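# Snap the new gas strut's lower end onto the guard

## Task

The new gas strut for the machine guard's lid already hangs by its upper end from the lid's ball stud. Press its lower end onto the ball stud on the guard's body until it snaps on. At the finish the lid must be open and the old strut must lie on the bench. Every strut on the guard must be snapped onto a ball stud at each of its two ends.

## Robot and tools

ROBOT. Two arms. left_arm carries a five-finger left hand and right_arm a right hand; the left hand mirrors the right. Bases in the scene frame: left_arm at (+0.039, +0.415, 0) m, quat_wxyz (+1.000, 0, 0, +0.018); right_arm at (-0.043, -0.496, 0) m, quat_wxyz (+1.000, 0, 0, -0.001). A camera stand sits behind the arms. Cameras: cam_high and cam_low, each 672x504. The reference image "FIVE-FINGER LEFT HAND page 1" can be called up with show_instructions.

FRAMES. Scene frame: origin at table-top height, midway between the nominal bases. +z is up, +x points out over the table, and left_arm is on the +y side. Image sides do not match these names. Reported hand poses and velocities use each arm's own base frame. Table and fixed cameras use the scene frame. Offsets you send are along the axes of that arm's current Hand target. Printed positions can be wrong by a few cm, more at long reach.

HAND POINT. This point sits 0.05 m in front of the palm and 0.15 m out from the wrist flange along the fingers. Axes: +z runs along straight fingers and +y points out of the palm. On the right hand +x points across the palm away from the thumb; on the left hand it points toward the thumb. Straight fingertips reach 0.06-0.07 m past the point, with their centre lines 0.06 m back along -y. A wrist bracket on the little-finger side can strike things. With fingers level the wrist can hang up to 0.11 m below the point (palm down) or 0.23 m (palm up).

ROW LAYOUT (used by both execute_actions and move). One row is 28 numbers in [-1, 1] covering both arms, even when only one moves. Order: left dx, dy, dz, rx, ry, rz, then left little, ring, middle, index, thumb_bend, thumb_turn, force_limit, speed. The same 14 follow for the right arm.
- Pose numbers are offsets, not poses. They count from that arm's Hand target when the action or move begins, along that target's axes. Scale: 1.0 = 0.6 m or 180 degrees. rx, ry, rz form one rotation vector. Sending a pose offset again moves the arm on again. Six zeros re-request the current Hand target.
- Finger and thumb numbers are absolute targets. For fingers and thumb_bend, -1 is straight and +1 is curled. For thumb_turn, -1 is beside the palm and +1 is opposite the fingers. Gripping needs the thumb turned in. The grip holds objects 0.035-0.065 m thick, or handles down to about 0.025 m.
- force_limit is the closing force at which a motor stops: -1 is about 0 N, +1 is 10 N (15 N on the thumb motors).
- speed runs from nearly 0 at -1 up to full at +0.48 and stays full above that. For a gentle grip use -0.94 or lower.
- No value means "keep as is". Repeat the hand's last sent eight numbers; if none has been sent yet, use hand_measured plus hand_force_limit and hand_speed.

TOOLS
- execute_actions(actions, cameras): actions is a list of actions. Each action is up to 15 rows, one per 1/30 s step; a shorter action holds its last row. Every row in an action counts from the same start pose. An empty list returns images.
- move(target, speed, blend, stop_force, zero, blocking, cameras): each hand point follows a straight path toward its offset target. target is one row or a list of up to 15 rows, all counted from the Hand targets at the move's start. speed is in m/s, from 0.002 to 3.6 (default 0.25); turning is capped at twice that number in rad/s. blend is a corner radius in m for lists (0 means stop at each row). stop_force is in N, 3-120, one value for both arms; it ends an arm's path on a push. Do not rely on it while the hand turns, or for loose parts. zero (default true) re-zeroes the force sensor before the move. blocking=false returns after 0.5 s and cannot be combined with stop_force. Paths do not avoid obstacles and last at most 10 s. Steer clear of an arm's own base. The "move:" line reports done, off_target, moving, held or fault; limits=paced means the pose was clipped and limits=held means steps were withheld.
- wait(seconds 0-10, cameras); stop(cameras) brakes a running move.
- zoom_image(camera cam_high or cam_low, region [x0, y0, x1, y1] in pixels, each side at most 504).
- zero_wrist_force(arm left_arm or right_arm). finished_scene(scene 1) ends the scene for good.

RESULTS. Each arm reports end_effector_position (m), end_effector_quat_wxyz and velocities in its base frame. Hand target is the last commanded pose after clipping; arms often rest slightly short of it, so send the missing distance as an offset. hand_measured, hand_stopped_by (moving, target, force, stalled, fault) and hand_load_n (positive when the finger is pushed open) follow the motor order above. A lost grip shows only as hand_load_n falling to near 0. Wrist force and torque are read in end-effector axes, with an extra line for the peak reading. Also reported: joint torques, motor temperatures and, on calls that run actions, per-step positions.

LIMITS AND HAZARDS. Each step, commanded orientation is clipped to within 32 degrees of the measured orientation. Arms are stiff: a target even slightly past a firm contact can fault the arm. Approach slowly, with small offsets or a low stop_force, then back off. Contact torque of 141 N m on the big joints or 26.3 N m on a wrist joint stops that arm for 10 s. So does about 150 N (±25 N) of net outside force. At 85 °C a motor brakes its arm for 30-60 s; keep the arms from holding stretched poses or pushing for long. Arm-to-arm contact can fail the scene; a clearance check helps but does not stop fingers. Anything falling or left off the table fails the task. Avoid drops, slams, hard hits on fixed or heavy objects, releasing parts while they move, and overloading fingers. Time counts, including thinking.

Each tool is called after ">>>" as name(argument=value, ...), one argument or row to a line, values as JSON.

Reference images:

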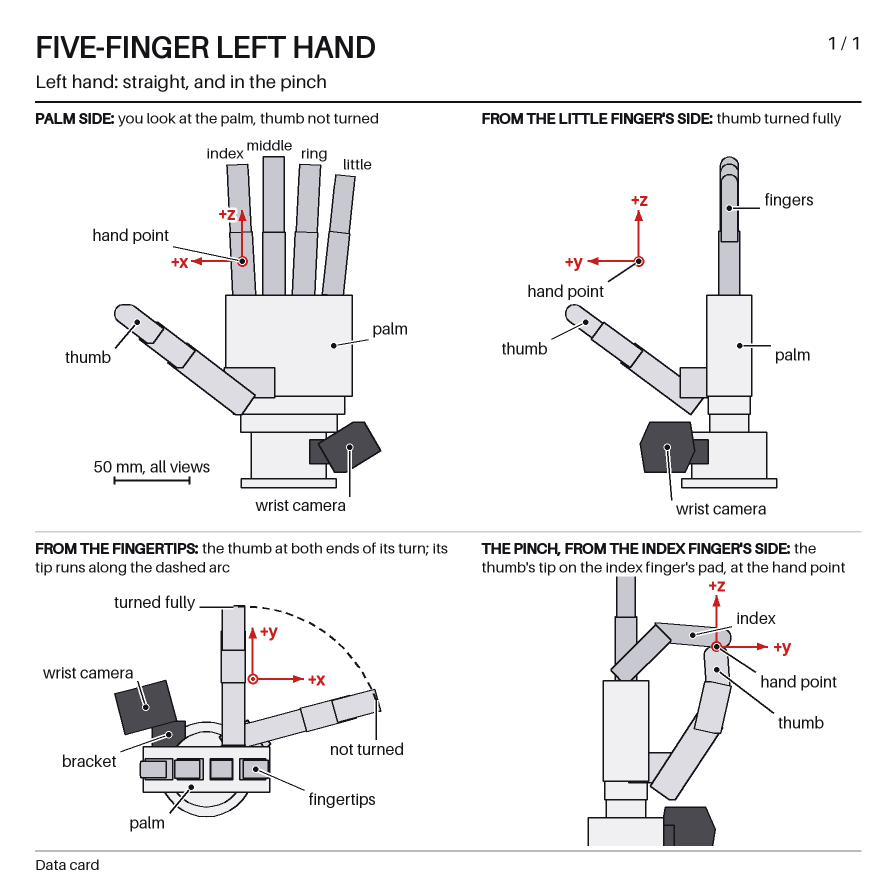

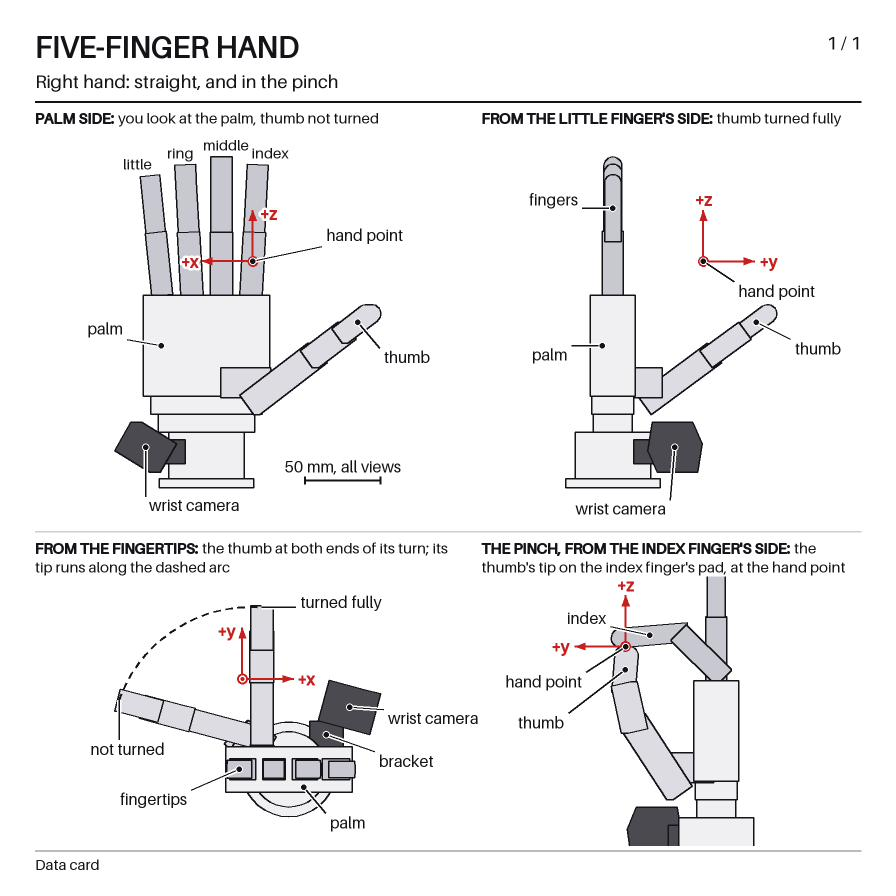

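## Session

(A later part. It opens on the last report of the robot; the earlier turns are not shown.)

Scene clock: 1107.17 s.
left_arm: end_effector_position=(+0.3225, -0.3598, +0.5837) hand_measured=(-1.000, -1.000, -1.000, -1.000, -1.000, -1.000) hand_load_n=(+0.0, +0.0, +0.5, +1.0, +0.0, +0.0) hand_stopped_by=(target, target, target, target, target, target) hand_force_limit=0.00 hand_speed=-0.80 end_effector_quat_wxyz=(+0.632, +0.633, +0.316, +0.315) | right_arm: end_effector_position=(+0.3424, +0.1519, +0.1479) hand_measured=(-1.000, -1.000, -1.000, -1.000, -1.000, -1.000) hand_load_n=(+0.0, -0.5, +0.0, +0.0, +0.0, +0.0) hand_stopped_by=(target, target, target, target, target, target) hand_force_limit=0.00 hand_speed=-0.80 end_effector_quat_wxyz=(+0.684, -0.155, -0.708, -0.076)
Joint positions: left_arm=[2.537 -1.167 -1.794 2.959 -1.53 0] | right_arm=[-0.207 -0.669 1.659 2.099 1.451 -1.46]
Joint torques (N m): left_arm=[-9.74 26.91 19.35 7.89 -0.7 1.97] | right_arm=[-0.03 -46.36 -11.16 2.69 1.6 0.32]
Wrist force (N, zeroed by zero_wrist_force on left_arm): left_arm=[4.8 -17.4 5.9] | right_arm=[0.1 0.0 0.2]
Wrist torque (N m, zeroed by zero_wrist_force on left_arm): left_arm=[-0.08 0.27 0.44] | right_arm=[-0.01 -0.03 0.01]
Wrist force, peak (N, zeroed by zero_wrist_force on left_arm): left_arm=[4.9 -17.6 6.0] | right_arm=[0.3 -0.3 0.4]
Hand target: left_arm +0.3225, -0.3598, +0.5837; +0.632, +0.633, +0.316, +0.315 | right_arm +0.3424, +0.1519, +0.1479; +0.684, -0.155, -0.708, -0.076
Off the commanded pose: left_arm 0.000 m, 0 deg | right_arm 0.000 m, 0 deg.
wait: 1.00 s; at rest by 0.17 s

>>> move(
  target=[0.0436,0.05,0.0807,0,0,0,-1,-1,-1,-1,-1,-1,0,-0.8,0,0,0,0,0,0,-1,-1,-1,-1,-1,-1,0,-0.8],
  speed=0.03,
  cameras=["cam_high","cam_low"],
)

>>> wait(
  seconds=1,
)

Scene clock: 1118.70 s.
left_arm: end_effector_position=(+0.3771, -0.3681, +0.6137) hand_measured=(-1.000, -1.000, -1.000, -1.000, -1.000, -1.000) hand_load_n=(+0.0, +0.0, +0.0, +0.5, +0.0, +0.0) hand_stopped_by=(target, target, target, target, target, target) hand_force_limit=0.00 hand_speed=-0.80 end_effector_quat_wxyz=(+0.632, +0.633, +0.316, +0.315) end_effector_velocity=(-0.001, +0.000, -0.002) end_effector_angular_velocity=(+0.002, +0.003, +0.001) | right_arm: end_effector_position=(+0.3424, +0.1519, +0.1479) hand_measured=(-1.000, -1.000, -1.000, -1.000, -1.000, -1.000) hand_load_n=(+0.0, +0.0, +0.0, +0.0, +0.0, +0.0) hand_stopped_by=(target, target, target, target, target, target) hand_force_limit=0.00 hand_speed=-0.80 end_effector_quat_wxyz=(+0.684, -0.155, -0.708, -0.076)
Joint positions: left_arm=[2.629 -1.27 -1.652 2.921 -1.438 0] | right_arm=[-0.207 -0.669 1.659 2.099 1.451 -1.46]
Joint velocities: left_arm=[-0.001 0.001 -0.005 0 -0.002 0] | right_arm=[within noise]
Joint torques (N m): left_arm=[-8.23 22.1 9.64 2.51 -1.54 2.03] | right_arm=[0.08 -45.22 -11.15 2.77 1.89 0.24]
Wrist force (N, zeroed by zero_wrist_force on left_arm): left_arm=[1.1 -3.0 0.4] | right_arm=[0.2 -0.1 0.1]
Wrist torque (N m, zeroed by zero_wrist_force on left_arm): left_arm=[0.15 0.13 0.08] | right_arm=[-0.03 -0.04 0.01]
Wrist force, peak (N, zeroed by zero_wrist_force on left_arm): left_arm=[5.0 -17.8 5.7] | right_arm=[0.1 0.1 0.5]
Hand target: left_arm +0.3769, -0.3681, +0.6136; +0.632, +0.633, +0.316, +0.315 | right_arm +0.3424, +0.1519, +0.1479; +0.684, -0.155, -0.708, -0.076
Off the commanded pose: left_arm 0.000 m, 0 deg | right_arm 0.000 m, 0 deg.
move: done

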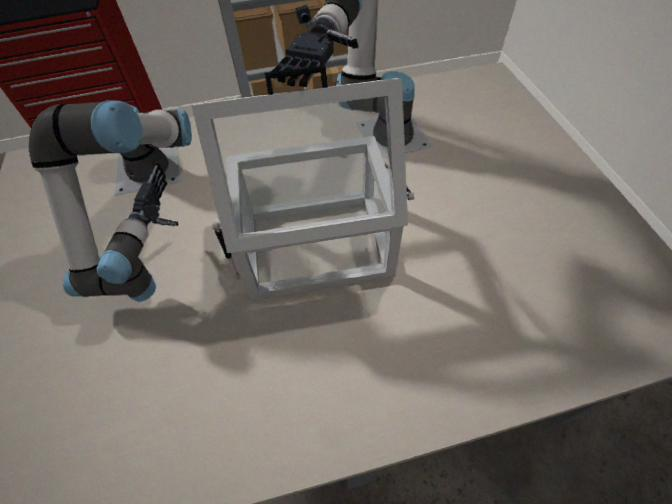

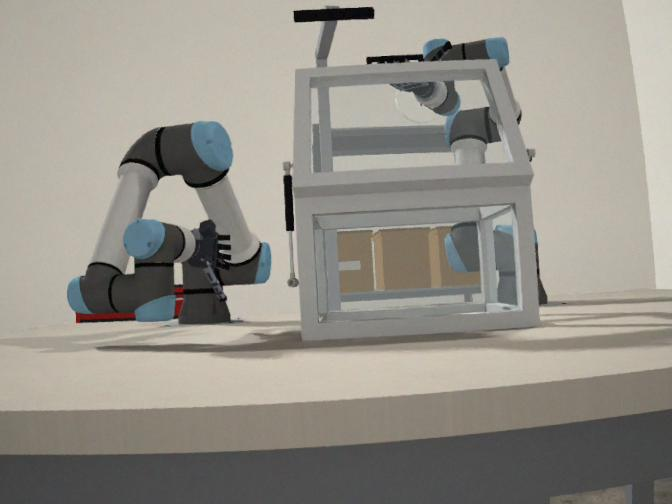

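Scene clock: 1119.70 s.
left_arm: end_effector_position=(+0.3769, -0.3681, +0.6136) hand_measured=(-1.000, -1.000, -1.000, -1.000, -1.000, -1.000) hand_load_n=(+0.0, +0.0, +0.0, +0.0, +0.0, +0.0) hand_stopped_by=(target, target, target, target, target, target) hand_force_limit=0.00 hand_speed=-0.80 end_effector_quat_wxyz=(+0.632, +0.633, +0.316, +0.315) | right_arm: end_effector_position=(+0.3424, +0.1519, +0.1479) hand_measured=(-1.000, -1.000, -1.000, -1.000, -1.000, -1.000) hand_load_n=(+0.0, +0.0, +0.0, +0.0, +0.0, +0.0) hand_stopped_by=(target, target, target, target, target, target) hand_force_limit=0.00 hand_speed=-0.80 end_effector_quat_wxyz=(+0.684, -0.155, -0.708, -0.076)
Joint positions: left_arm=[2.629 -1.27 -1.653 2.921 -1.438 0] | right_arm=[-0.207 -0.669 1.659 2.099 1.451 -1.46]
Joint torques (N m): left_arm=[-7.54 21.78 10.78 4.92 -1.7 1.82] | right_arm=[-1.07 -46.28 -12.33 2.72 1.95 0.3]
Wrist force (N, zeroed by zero_wrist_force on left_arm): left_arm=[0.7 -1.8 0.4] | right_arm=[0.2 0.0 0.1]
Wrist torque (N m, zeroed by zero_wrist_force on left_arm): left_arm=[0.16 0.06 0.04] | right_arm=[-0.01 -0.03 0.00]
Wrist force, peak (N, zeroed by zero_wrist_force on left_arm): left_arm=[0.5 -2.3 0.5] | right_arm=[0.2 -0.2 0.4]
Hand target: left_arm +0.3769, -0.3681, +0.6136; +0.632, +0.633, +0.316, +0.315 | right_arm +0.3424, +0.1519, +0.1479; +0.684, -0.155, -0.708, -0.076
Off the commanded pose: left_arm 0.000 m, 0 deg | right_arm 0.000 m, 0 deg.
wait: 1.00 s; at rest by 0.17 s

>>> move(
  target=[0,-0.008,0,0,0,0,-1,-1,-1,-1,-1,-1,0,-0.8,0,0,0,0,0,0,-1,-1,-1,-1,-1,-1,0,-0.8],
  speed=0.02,
  cameras=["cam_high","cam_low"],
)

>>> zoom_image(
  camera="cam_low",
  region=[340, 30, 500, 130],
)

>>> zoom_image(
  camera="cam_high",
  region=[240, 20, 380, 140],
)

Scene clock: 1141.73 s.
left_arm: end_effector_position=(+0.3769, -0.3681, +0.6087) hand_measured=(-1.000, -1.000, -1.000, -1.000, -1.000, -1.000) hand_load_n=(+0.0, +0.0, +0.0, +0.0, +0.0, +0.0) hand_stopped_by=(target, target, target, target, target, target) hand_force_limit=0.00 hand_speed=-0.80 end_effector_quat_wxyz=(+0.632, +0.633, +0.316, +0.315) | right_arm: end_effector_position=(+0.3424, +0.1519, +0.1479) hand_measured=(-1.000, -1.000, -1.000, -1.000, -1.000, -1.000) hand_load_n=(+0.5, +0.0, -0.5, +0.0, +0.0, +0.0) hand_stopped_by=(target, target, target, target, target, target) hand_force_limit=0.00 hand_speed=-0.80 end_effector_quat_wxyz=(+0.684, -0.155, -0.708, -0.076)
Joint positions: left_arm=[2.629 -1.268 -1.667 2.933 -1.438 0] | right_arm=[-0.207 -0.669 1.659 2.099 1.451 -1.46]
Joint torques (N m): left_arm=[-5.94 18.98 23.71 2.97 -1.64 1.34] | right_arm=[0.43 -46.91 -10.71 2.84 1.82 0.19]
Wrist force (N, zeroed by zero_wrist_force on left_arm): left_arm=[-1.0 -1.0 0.4] | right_arm=[0.1 -0.2 0.3]
Wrist torque (N m, zeroed by zero_wrist_force on left_arm): left_arm=[0.11 0.08 -0.09] | right_arm=[-0.04 -0.03 0.00]
Wrist force, peak (N, zeroed by zero_wrist_force on left_arm): left_arm=[0.3 -2.3 0.6] | right_arm=[0.3 0.1 0.4]
Hand target: left_arm +0.3769, -0.3681, +0.6088; +0.632, +0.633, +0.316, +0.315 | right_arm +0.3424, +0.1519, +0.1479; +0.684, -0.155, -0.708, -0.076
Off the commanded pose: left_arm 0.000 m, 0 deg | right_arm 0.000 m, 0 deg.
move: done

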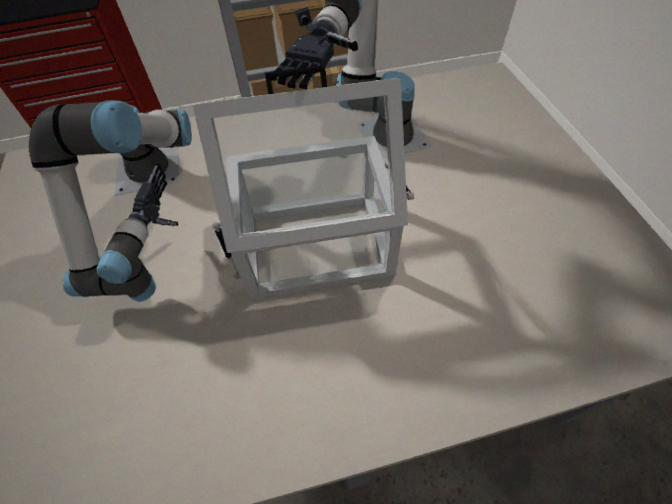

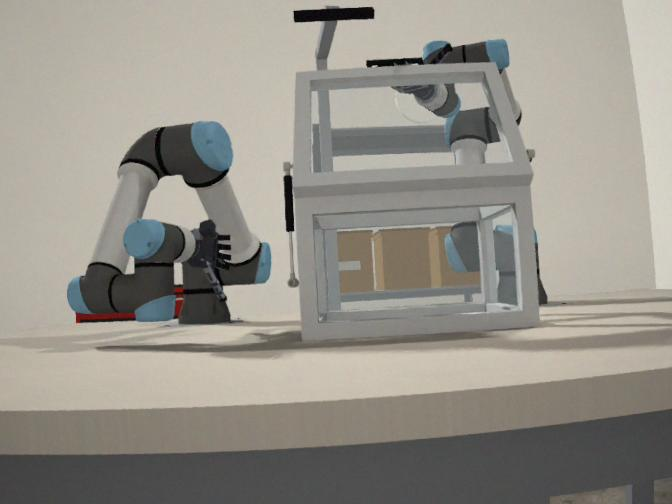

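Scaled by 3.150.

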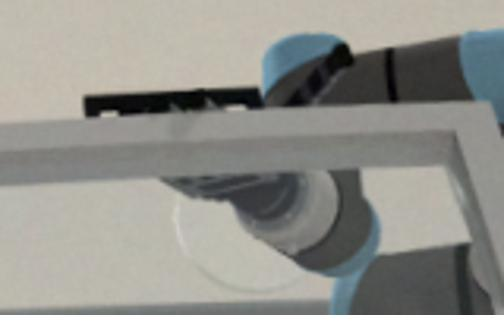

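Scaled by 3.600.

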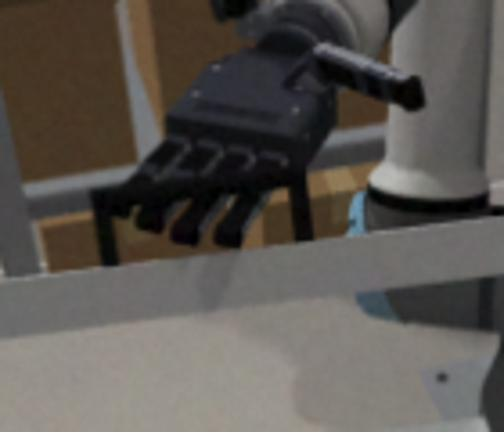

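>>> move(
  target=[0.012,0.03,0.022,0,0,0,-1,-1,-1,-1,-1,-1,0,-0.8,0,0,0,0,0,0,-1,-1,-1,-1,-1,-1,0,-0.8],
  speed=0.02,
  stop_force=20,
  cameras=["cam_high","cam_low"],
)

>>> wait(
  seconds=2,
)

>>> zoom_image(
  camera="cam_low",
  region=[270, 30, 550, 230],
)

Scene clock: 1152.23 s.
left_arm: end_effector_position=(+0.3832, -0.3690, +0.6159) hand_measured=(-1.000, -1.000, -1.000, -1.000, -1.000, -1.000) hand_load_n=(+0.0, +0.5, +1.0, +0.5, +0.0, +0.0) hand_stopped_by=(target, target, target, target, target, target) hand_force_limit=0.00 hand_speed=-0.80 end_effector_quat_wxyz=(+0.632, +0.633, +0.316, +0.315) | right_arm: end_effector_position=(+0.3424, +0.1519, +0.1479) hand_measured=(-1.000, -1.000, -1.000, -1.000, -1.000, -1.000) hand_load_n=(+0.0, +0.0, +0.0, +0.0, +0.0, +0.0) hand_stopped_by=(target, target, target, target, target, target) hand_force_limit=0.00 hand_speed=-0.80 end_effector_quat_wxyz=(+0.684, -0.155, -0.708, -0.076)
Joint positions: left_arm=[2.637 -1.282 -1.638 2.918 -1.43 0] | right_arm=[-0.207 -0.669 1.659 2.099 1.451 -1.46]
Joint torques (N m): left_arm=[-12.07 41.11 28.65 6.51 -0.04 1.15] | right_arm=[0.27 -47.7 -10.11 2.98 1.56 0.44]
Wrist force (N, zeroed by zero_wrist_force on left_arm): left_arm=[6.9 -31.2 12.6] | right_arm=[0.1 0.1 0.4]
Wrist torque (N m, zeroed by zero_wrist_force on left_arm): left_arm=[-0.18 0.57 0.91] | right_arm=[-0.02 -0.04 0.01]
Wrist force, peak (N, zeroed by zero_wrist_force on left_arm): left_arm=[9.6 -50.2 22.8] | right_arm=[0.2 -0.1 0.5]
Hand target: left_arm +0.3832, -0.3690, +0.6158; +0.632, +0.633, +0.316, +0.315 (not the last commanded pose) | right_arm +0.3424, +0.1519, +0.1479; +0.684, -0.155, -0.708, -0.076
Off the commanded pose: left_arm 0.014 m, 0 deg | right_arm 0.000 m, 0 deg.
move: contact (left_arm)

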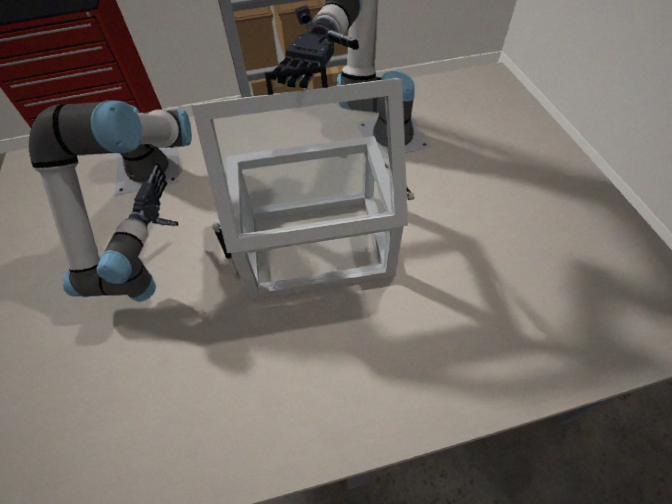

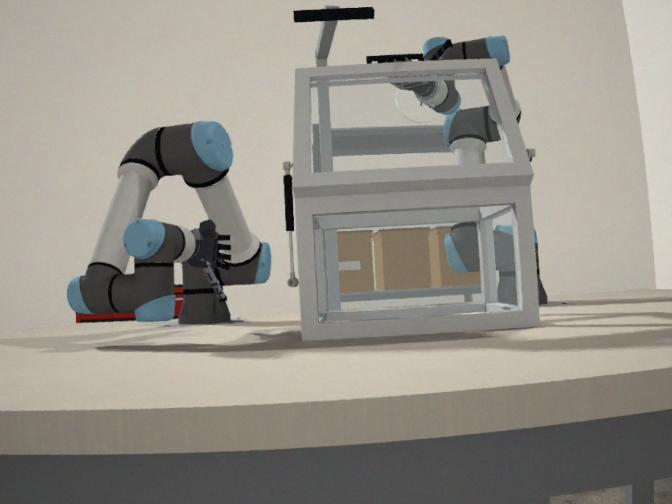

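Scene clock: 1154.23 s.
left_arm: end_effector_position=(+0.3832, -0.3690, +0.6158) hand_measured=(-1.000, -1.000, -1.000, -1.000, -1.000, -1.000) hand_load_n=(+0.0, +0.5, +1.0, +1.0, +0.0, +0.0) hand_stopped_by=(target, target, target, target, target, target) hand_force_limit=0.00 hand_speed=-0.80 end_effector_quat_wxyz=(+0.632, +0.633, +0.316, +0.315) | right_arm: end_effector_position=(+0.3424, +0.1519, +0.1479) hand_measured=(-1.000, -1.000, -1.000, -1.000, -1.000, -1.000) hand_load_n=(+0.0, -0.5, +0.0, +0.0, +0.0, +0.0) hand_stopped_by=(target, target, target, target, target, target) hand_force_limit=0.00 hand_speed=-0.80 end_effector_quat_wxyz=(+0.684, -0.155, -0.708, -0.076)
Joint positions: left_arm=[2.637 -1.282 -1.638 2.918 -1.43 0] | right_arm=[-0.207 -0.669 1.659 2.099 1.451 -1.46]
Joint torques (N m): left_arm=[-12.39 41.03 28.48 6.42 0.12 0.99] | right_arm=[0.26 -46.28 -11.35 3.11 1.6 0.35]
Wrist force (N, zeroed by zero_wrist_force on left_arm): left_arm=[7.1 -31.2 12.3] | right_arm=[-0.1 0.0 0.3]
Wrist torque (N m, zeroed by zero_wrist_force on left_arm): left_arm=[-0.19 0.52 0.92] | right_arm=[-0.01 0.00 -0.01]
Wrist force, peak (N, zeroed by zero_wrist_force on left_arm): left_arm=[7.1 -31.3 12.5] | right_arm=[0.2 0.0 0.5]
Hand target: left_arm +0.3832, -0.3690, +0.6158; +0.632, +0.633, +0.316, +0.315 (not the last commanded pose) | right_arm +0.3424, +0.1519, +0.1479; +0.684, -0.155, -0.708, -0.076
Off the commanded pose: left_arm 0.014 m, 0 deg | right_arm 0.000 m, 0 deg.
wait: 2.00 s; at rest by 0.17 s

Scaled by 1.800.
This view is cut from an older image: the scene may have changed since it was taken.

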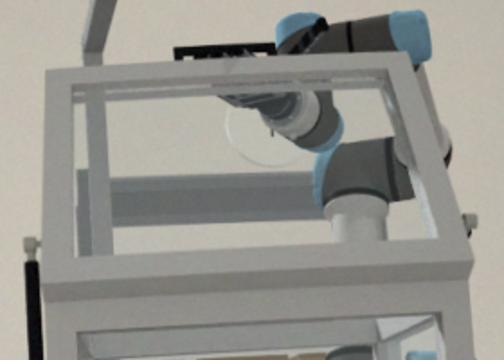

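>>> zoom_image(
  camera="cam_low",
  region=[270, 150, 330, 300],
)

>>> zoom_image(
  camera="cam_low",
  region=[272, 265, 312, 305],
)

>>> zoom_image(
  camera="cam_high",
  region=[195, 170, 255, 290],
)

>>> zoom_image(
  camera="cam_high",
  region=[375, 145, 435, 225],
)

>>> zoom_image(
  camera="cam_low",
  region=[500, 130, 560, 210],
)

Scaled by 3.360.
This view is cut from an older image: the scene may have changed since it was taken.

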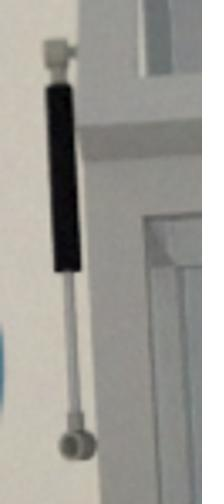

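Scaled by 12.600.
This view is cut from an older image: the scene may have changed since it was taken.

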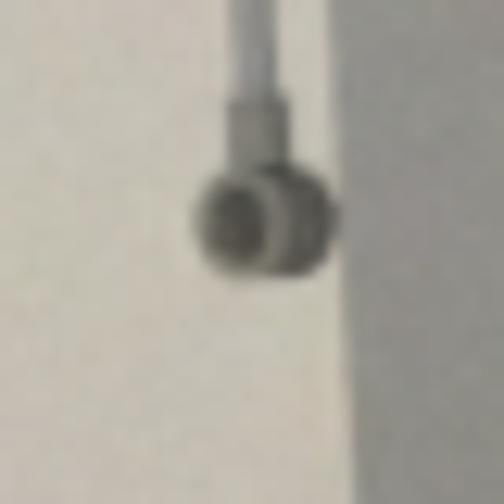

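Scaled by 4.200.
This view is cut from an older image: the scene may have changed since it was taken.

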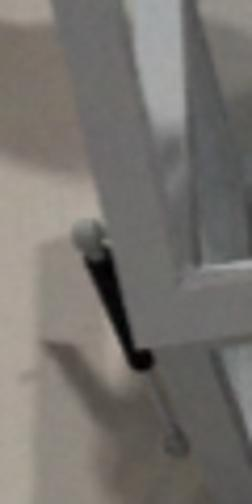

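Scaled by 6.300.
This view is cut from an older image: the scene may have changed since it was taken.

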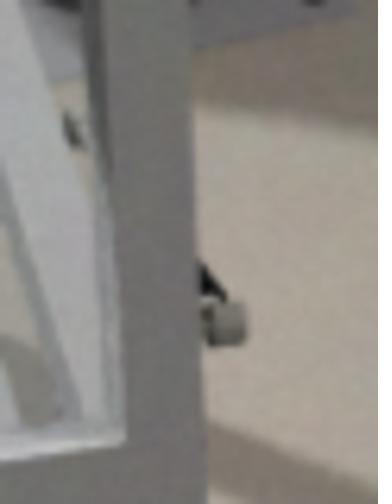

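Scaled by 6.300.
This view is cut from an older image: the scene may have changed since it was taken.

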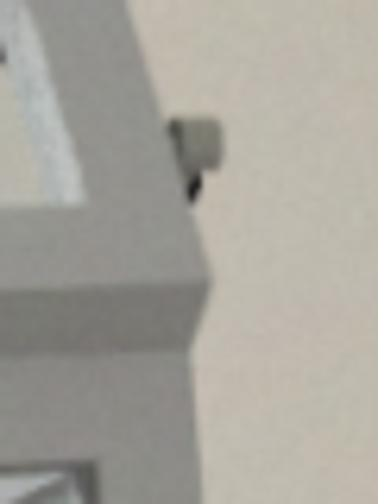

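>>> move(
  target=[
    [0,0,0,0,0,0,-1,-1,-1,-1,-1,-1,0,-0.8,0.248,-0.0261,-0.0125,0,0,0,-1,-1,-1,-1,-1,-1,0,-0.8],
    [0,0,0,0,0,0,-1,-1,-1,-1,-1,-1,0,-0.8,0.356,-0.1477,-0.0162,0.0256,-0.4844,-0.0802,-1,-1,-1,-1,-1,-1,0,-0.8],
  ],
  speed=0.35,
  cameras=["cam_high","cam_low"],
)

Scene clock: 1293.47 s.
left_arm: end_effector_position=(+0.3832, -0.3690, +0.6158) hand_measured=(-1.000, -1.000, -1.000, -1.000, -1.000, -1.000) hand_load_n=(+0.0, +0.5, +1.0, +1.0, +0.0, +0.0) hand_stopped_by=(target, target, target, target, target, target) hand_force_limit=0.00 hand_speed=-0.80 end_effector_quat_wxyz=(+0.632, +0.633, +0.316, +0.315) | right_arm: end_effector_position=(+0.3196, +0.0900, +0.3698) hand_measured=(-1.000, -1.000, -1.000, -1.000, -1.000, -1.000) hand_load_n=(+0.0, +0.0, +0.0, +0.0, +0.0, +0.0) hand_stopped_by=(target, target, target, target, target, target) hand_force_limit=0.00 hand_speed=-0.80 end_effector_quat_wxyz=(+0.000, +0.058, +0.998, +0.000)
Joint positions: left_arm=[2.637 -1.282 -1.638 2.918 -1.43 0] | right_arm=[-0.369 -1.665 1.578 1.659 1.571 -1.824]
Joint torques (N m): left_arm=[-11.56 36.42 28.29 6.42 1.15 0.58] | right_arm=[12.18 -15.98 -24.81 1.95 1.88 0.67]
Wrist force (N, zeroed by zero_wrist_force on left_arm): left_arm=[7.2 -31.0 12.4] | right_arm=[-2.7 -0.5 -0.7]
Wrist torque (N m, zeroed by zero_wrist_force on left_arm): left_arm=[-0.17 0.52 0.92] | right_arm=[-0.09 0.29 -0.12]
Wrist force, peak (N, zeroed by zero_wrist_force on left_arm): left_arm=[7.1 -31.3 12.5] | right_arm=[-2.9 -0.5 -0.6]
Hand target: left_arm +0.3832, -0.3690, +0.6158; +0.632, +0.633, +0.316, +0.315 | right_arm +0.3196, +0.0901, +0.3698; +0.000, +0.058, +0.998, +0.000
Off the commanded pose: left_arm 0.000 m, 0 deg | right_arm 0.000 m, 0 deg.
move: done

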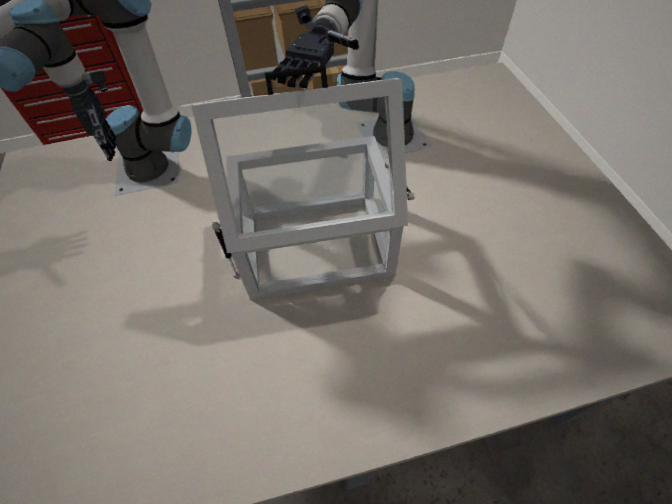

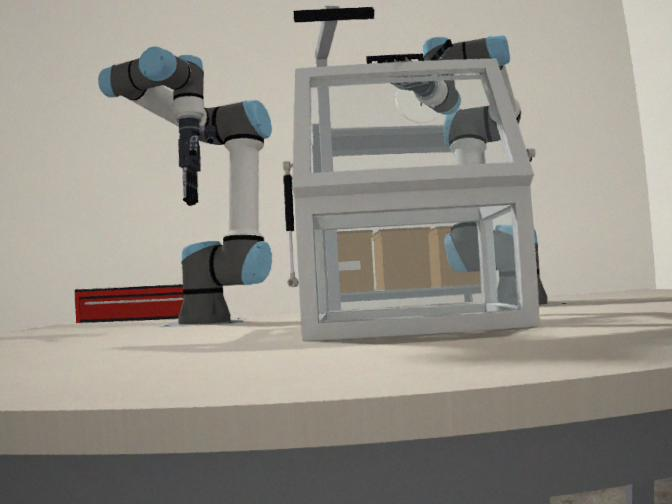

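>>> move(
  target=[
    [0,0,0,0,0,0,-1,-1,-1,-1,-1,-1,0,-0.8,-0.2363,-0.0061,0.1163,0,-0.5,0,-1,-1,-1,-1,-1,-1,0,-0.8],
    [0,0,0,0,0,0,-1,-1,-1,-1,-1,-1,0,-0.8,-0.4622,0.0705,0.2497,0,-0.5,0,-1,-1,-1,-1,-1,-1,0,-0.8],
  ],
  speed=0.35,
  cameras=["cam_high","cam_low"],
)

>>> zoom_image(
  camera="cam_high",
  region=[100, 180, 300, 330],
)

>>> zoom_image(
  camera="cam_low",
  region=[130, 130, 330, 330],
)

Scene clock: 1306.93 s.
left_arm: end_effector_position=(+0.3832, -0.3690, +0.6158) hand_measured=(-1.000, -1.000, -1.000, -1.000, -1.000, -1.000) hand_load_n=(+0.0, +0.5, +1.0, +1.0, +0.0, +0.0) hand_stopped_by=(target, target, target, target, target, target) hand_force_limit=0.00 hand_speed=-0.80 end_effector_quat_wxyz=(+0.632, +0.633, +0.316, +0.315) | right_arm: end_effector_position=(+0.5998, +0.1000, +0.2199) hand_measured=(-1.000, -1.000, -1.000, -1.000, -1.000, -1.000) hand_load_n=(+0.0, +0.0, +0.0, +0.0, +0.0, +0.0) hand_stopped_by=(target, target, target, target, target, target) hand_force_limit=0.00 hand_speed=-0.80 end_effector_quat_wxyz=(+0.706, +0.041, +0.706, -0.041)
Joint positions: left_arm=[2.637 -1.282 -1.638 2.918 -1.43 0] | right_arm=[-0.191 -1.417 2.263 -0.845 1.496 -1.57]
Joint torques (N m): left_arm=[-12.22 34.34 28.64 6.43 2.23 0.1] | right_arm=[-5.3 -11.69 -17.26 -2.91 -0.14 0.45]
Wrist force (N, zeroed by zero_wrist_force on left_arm): left_arm=[7.0 -30.8 12.2] | right_arm=[-4.3 -0.9 0.5]
Wrist torque (N m, zeroed by zero_wrist_force on left_arm): left_arm=[-0.16 0.53 0.91] | right_arm=[-0.19 0.47 -0.23]
Wrist force, peak (N, zeroed by zero_wrist_force on left_arm): left_arm=[7.2 -31.4 12.4] | right_arm=[-5.3 -1.5 -1.1]
Hand target: left_arm +0.3832, -0.3690, +0.6158; +0.632, +0.633, +0.316, +0.315 | right_arm +0.5999, +0.0999, +0.2199; +0.706, +0.041, +0.706, -0.041
Off the commanded pose: left_arm 0.000 m, 0 deg | right_arm 0.000 m, 0 deg.
move: done

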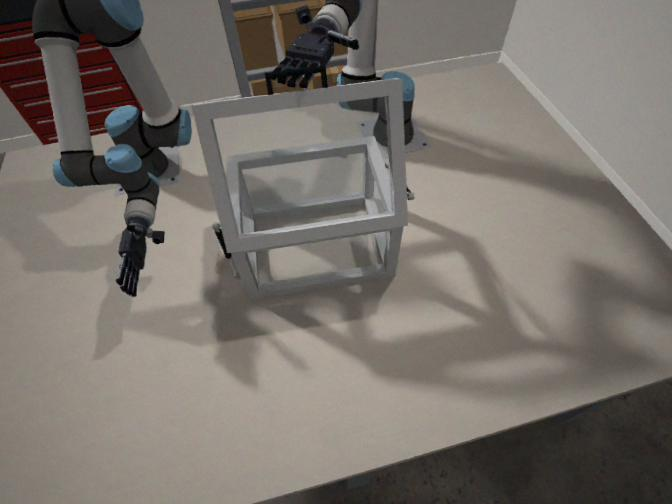

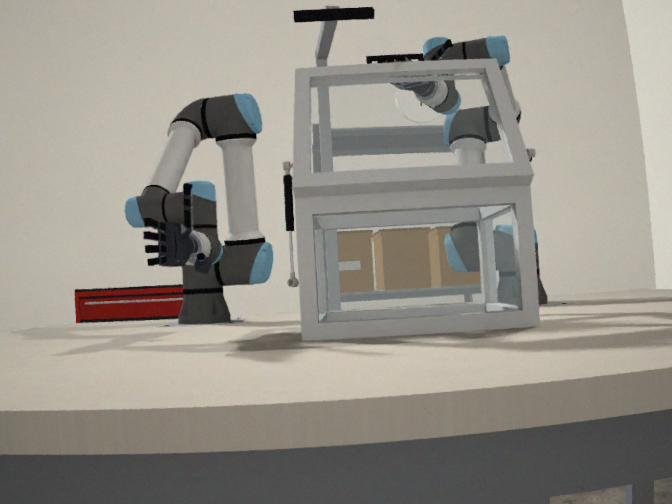

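Scaled by 2.520.

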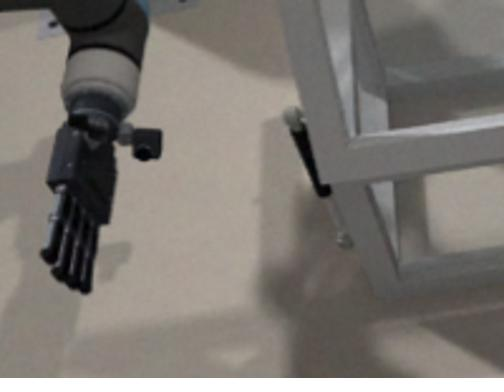

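Scaled by 2.520.

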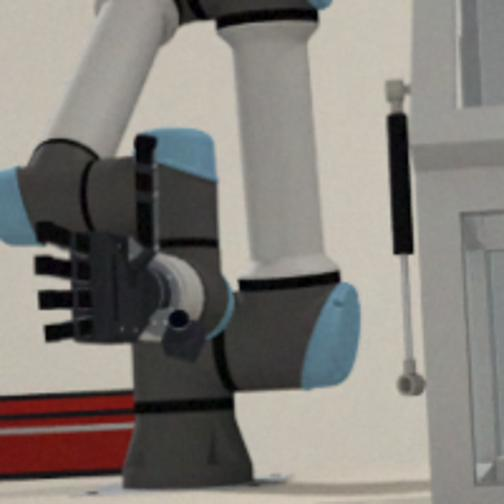

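>>> move(
  target=[0,0,0,0,0,0,-1,-1,-1,-1,-1,-1,0,-0.8,0,0,0,0,0,0,1,1,-0.3,-0.3,0,1,0,0],
  cameras=["cam_high","cam_low"],
)

>>> zoom_image(
  camera="cam_high",
  region=[90, 210, 190, 310],
)

>>> zoom_image(
  camera="cam_low",
  region=[130, 180, 230, 280],
)

Scene clock: 1365.67 s.
left_arm: end_effector_position=(+0.3832, -0.3690, +0.6158) hand_measured=(-1.000, -1.000, -1.000, -1.000, -1.000, -1.000) hand_load_n=(+0.0, +0.5, +0.5, +1.0, +0.0, +0.0) hand_stopped_by=(target, target, target, target, target, target) hand_force_limit=0.00 hand_speed=-0.80 end_effector_quat_wxyz=(+0.632, +0.633, +0.316, +0.315) | right_arm: end_effector_position=(+0.5999, +0.0999, +0.2199) hand_measured=(+1.000, +1.000, -0.300, -0.300, +0.000, +1.000) hand_load_n=(+0.0, +0.0, +0.0, +0.0, +0.0, -0.5) hand_stopped_by=(target, target, target, target, target, target) hand_force_limit=0.00 hand_speed=0.00 end_effector_quat_wxyz=(+0.706, +0.041, +0.706, -0.041)
Joint positions: left_arm=[2.637 -1.282 -1.638 2.918 -1.43 0] | right_arm=[-0.191 -1.417 2.263 -0.846 1.496 -1.57]
Joint torques (N m): left_arm=[-11.7 31.75 28.58 6.43 3.03 -0.13] | right_arm=[-8.86 -10.9 -12.55 -0.8 1.16 -0.18]
Wrist force (N, zeroed by zero_wrist_force on left_arm): left_arm=[7.1 -31.1 12.5] | right_arm=[-4.2 -0.8 0.5]
Wrist torque (N m, zeroed by zero_wrist_force on left_arm): left_arm=[-0.16 0.53 0.92] | right_arm=[-0.18 0.44 -0.23]
Wrist force, peak (N, zeroed by zero_wrist_force on left_arm): left_arm=[7.0 -31.4 12.3] | right_arm=[-4.6 -1.0 0.5]
Hand target: left_arm +0.3832, -0.3690, +0.6158; +0.632, +0.633, +0.316, +0.315 | right_arm +0.5999, +0.0999, +0.2199; +0.706, +0.041, +0.706, -0.041
Off the commanded pose: left_arm 0.000 m, 0 deg | right_arm 0.000 m, 0 deg.
move: done

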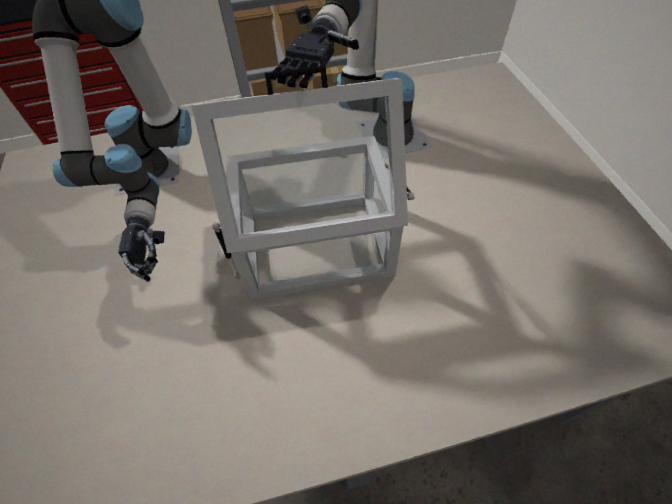

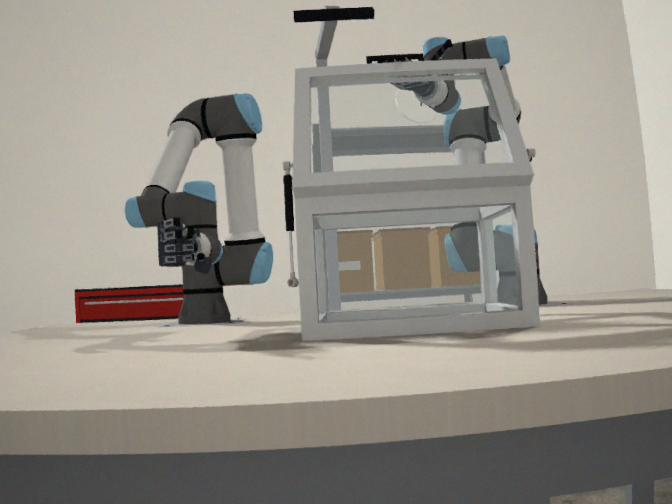

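Scaled by 5.040.

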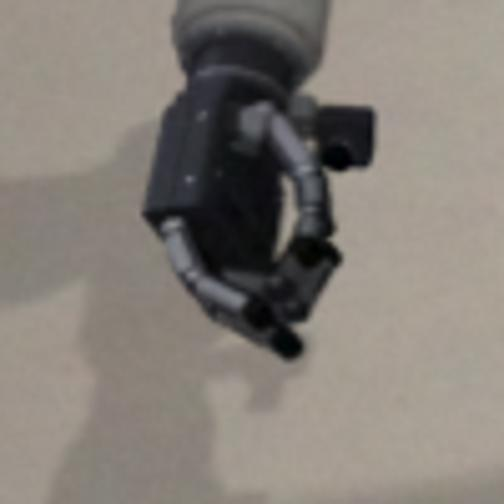

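Scaled by 5.040.

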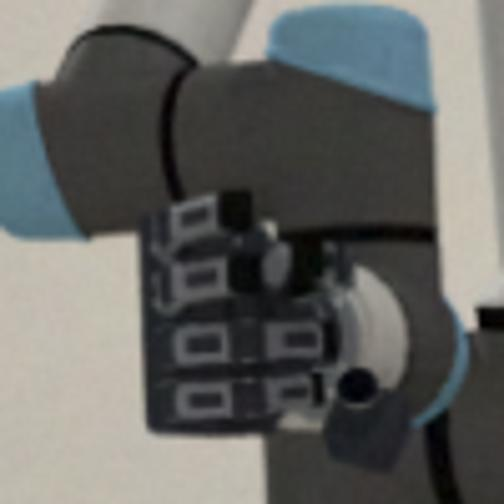

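>>> move(
  target=[0,0,0,0,0,0,-1,-1,-1,-1,-1,-1,0,-0.8,0.075,0.1167,0.0283,0,0,0,1,1,-0.3,-0.3,0,1,0,0],
  speed=0.15,
  cameras=["cam_high","cam_low"],
)

>>> zoom_image(
  camera="cam_high",
  region=[160, 210, 260, 310],
)

>>> zoom_image(
  camera="cam_low",
  region=[210, 190, 310, 290],
)

Scene clock: 1387.83 s.
left_arm: end_effector_position=(+0.3832, -0.3690, +0.6158) hand_measured=(-1.000, -1.000, -1.000, -1.000, -1.000, -1.000) hand_load_n=(+0.0, +1.0, +1.0, +1.0, +0.0, +0.0) hand_stopped_by=(target, target, target, target, target, target) hand_force_limit=0.00 hand_speed=-0.80 end_effector_quat_wxyz=(+0.632, +0.633, +0.316, +0.315) | right_arm: end_effector_position=(+0.6249, +0.1675, +0.1749) hand_measured=(+1.000, +1.000, -0.300, -0.300, +0.000, +1.000) hand_load_n=(+0.0, +0.0, +0.0, +0.0, +0.0, -0.5) hand_stopped_by=(target, target, target, target, target, target) hand_force_limit=0.00 hand_speed=0.00 end_effector_quat_wxyz=(+0.706, +0.041, +0.706, -0.041)
Joint positions: left_arm=[2.637 -1.282 -1.638 2.918 -1.43 0] | right_arm=[0.009 -1.229 2.179 -0.949 1.697 -1.57]
Joint torques (N m): left_arm=[-11.95 29.8 29.1 6.42 3.03 -0.44] | right_arm=[0.1 -25.22 -6.86 -0.31 0.27 1.67]
Wrist force (N, zeroed by zero_wrist_force on left_arm): left_arm=[7.1 -31.2 12.3] | right_arm=[-4.4 -1.0 0.7]
Wrist torque (N m, zeroed by zero_wrist_force on left_arm): left_arm=[-0.17 0.53 0.91] | right_arm=[-0.20 0.50 -0.24]
Wrist force, peak (N, zeroed by zero_wrist_force on left_arm): left_arm=[7.1 -31.4 12.5] | right_arm=[-5.0 -2.2 0.2]
Hand target: left_arm +0.3832, -0.3690, +0.6158; +0.632, +0.633, +0.316, +0.315 | right_arm +0.6249, +0.1675, +0.1749; +0.706, +0.041, +0.706, -0.041
Off the commanded pose: left_arm 0.000 m, 0 deg | right_arm 0.000 m, 0 deg.
move: done

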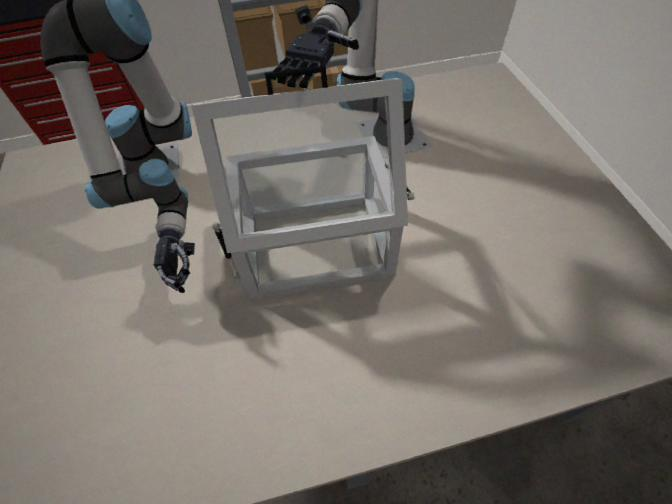

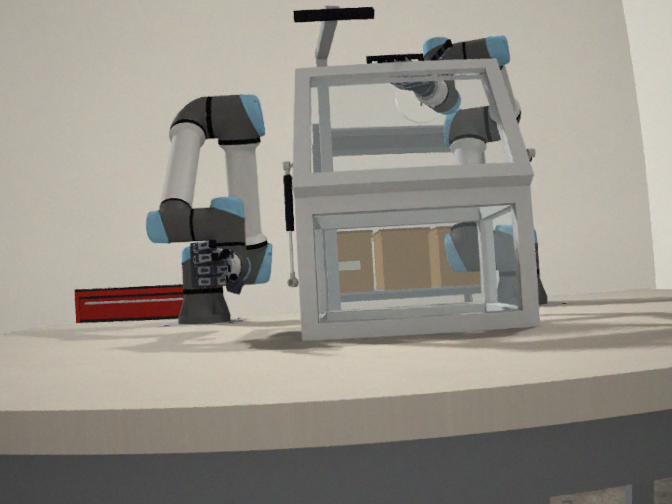

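Scaled by 5.040.

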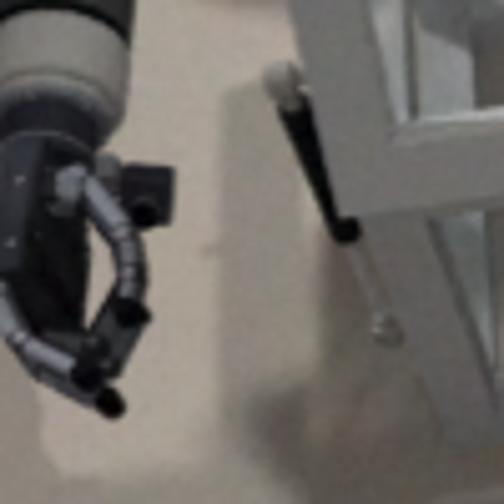

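Scaled by 5.040.

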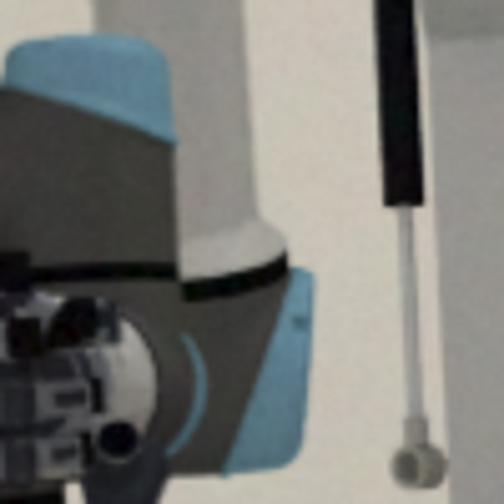

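>>> zoom_image(
  camera="cam_low",
  region=[180, 225, 260, 305],
)

Scaled by 6.300.

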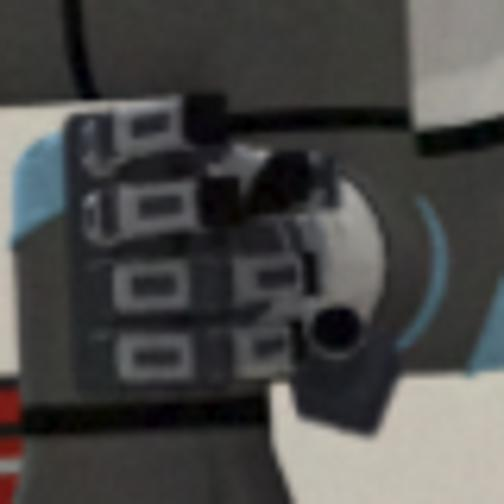

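>>> move(
  target=[0,0,0,0,0,0,-1,-1,-1,-1,-1,-1,0,-0.8,0,0.15,-0.0233,0,0,0,1,1,-0.3,-0.3,0,1,0,0],
  speed=0.12,
  cameras=["cam_high","cam_low"],
)

>>> zoom_image(
  camera="cam_high",
  region=[190, 220, 270, 300],
)

>>> zoom_image(
  camera="cam_low",
  region=[230, 220, 310, 300],
)

Scene clock: 1411.90 s.
left_arm: end_effector_position=(+0.3832, -0.3690, +0.6158) hand_measured=(-1.000, -1.000, -1.000, -1.000, -1.000, -1.000) hand_load_n=(+0.0, +0.5, +0.5, +0.5, +0.0, +0.0) hand_stopped_by=(target, target, target, target, target, target) hand_force_limit=0.00 hand_speed=-0.80 end_effector_quat_wxyz=(+0.632, +0.633, +0.316, +0.315) | right_arm: end_effector_position=(+0.6215, +0.2586, +0.1749) hand_measured=(+1.000, +1.000, -0.300, -0.300, +0.000, +1.000) hand_load_n=(+0.0, +0.5, +0.0, +0.0, +0.0, -0.5) hand_stopped_by=(target, target, target, target, target, target) hand_force_limit=0.00 hand_speed=0.00 end_effector_quat_wxyz=(+0.706, +0.041, +0.706, -0.041)
Joint positions: left_arm=[2.637 -1.282 -1.638 2.918 -1.43 0] | right_arm=[0.242 -1.164 2.07 -0.906 1.93 -1.57]
Joint torques (N m): left_arm=[-12.01 27.76 29.1 6.41 3.14 -0.74] | right_arm=[-2.73 -42.2 -6.24 -3.24 -0.49 1.89]
Wrist force (N, zeroed by zero_wrist_force on left_arm): left_arm=[7.1 -31.3 12.4] | right_arm=[-4.2 -0.8 0.4]
Wrist torque (N m, zeroed by zero_wrist_force on left_arm): left_arm=[-0.19 0.53 0.92] | right_arm=[-0.18 0.48 -0.21]
Wrist force, peak (N, zeroed by zero_wrist_force on left_arm): left_arm=[7.0 -31.4 12.3] | right_arm=[-4.5 -2.4 0.8]
Hand target: left_arm +0.3832, -0.3690, +0.6158; +0.632, +0.633, +0.316, +0.315 | right_arm +0.6215, +0.2585, +0.1749; +0.706, +0.041, +0.706, -0.041
Off the commanded pose: left_arm 0.000 m, 0 deg | right_arm 0.000 m, 0 deg.
move: done

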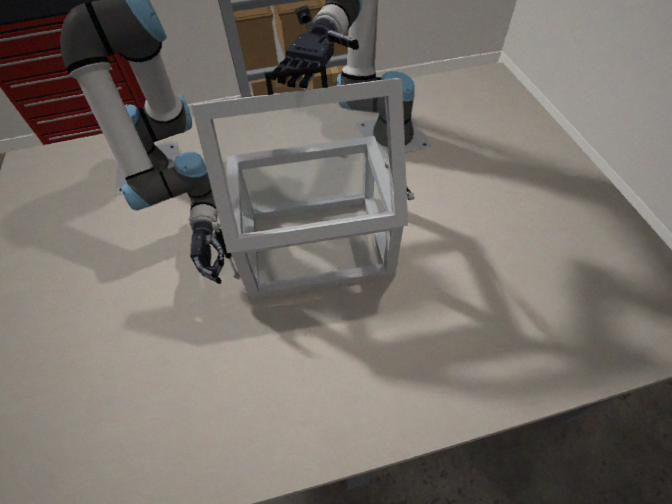

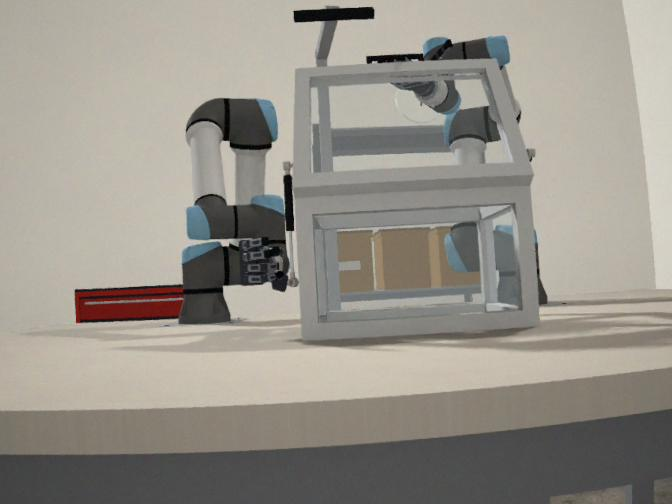

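Scaled by 6.300.

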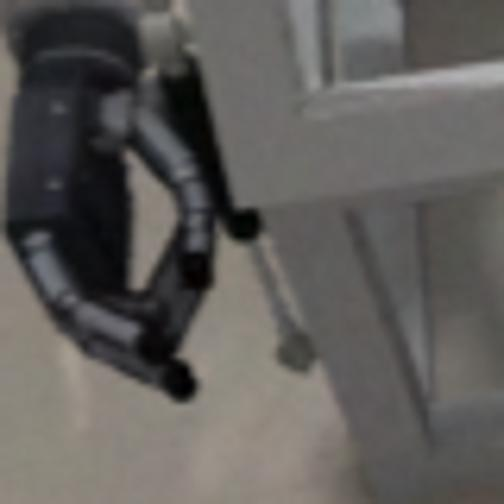

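Scaled by 6.300.

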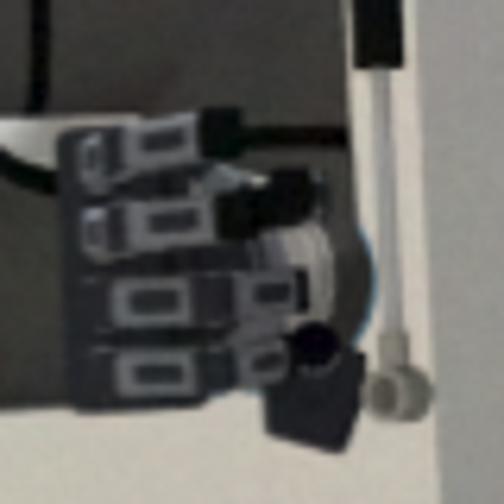

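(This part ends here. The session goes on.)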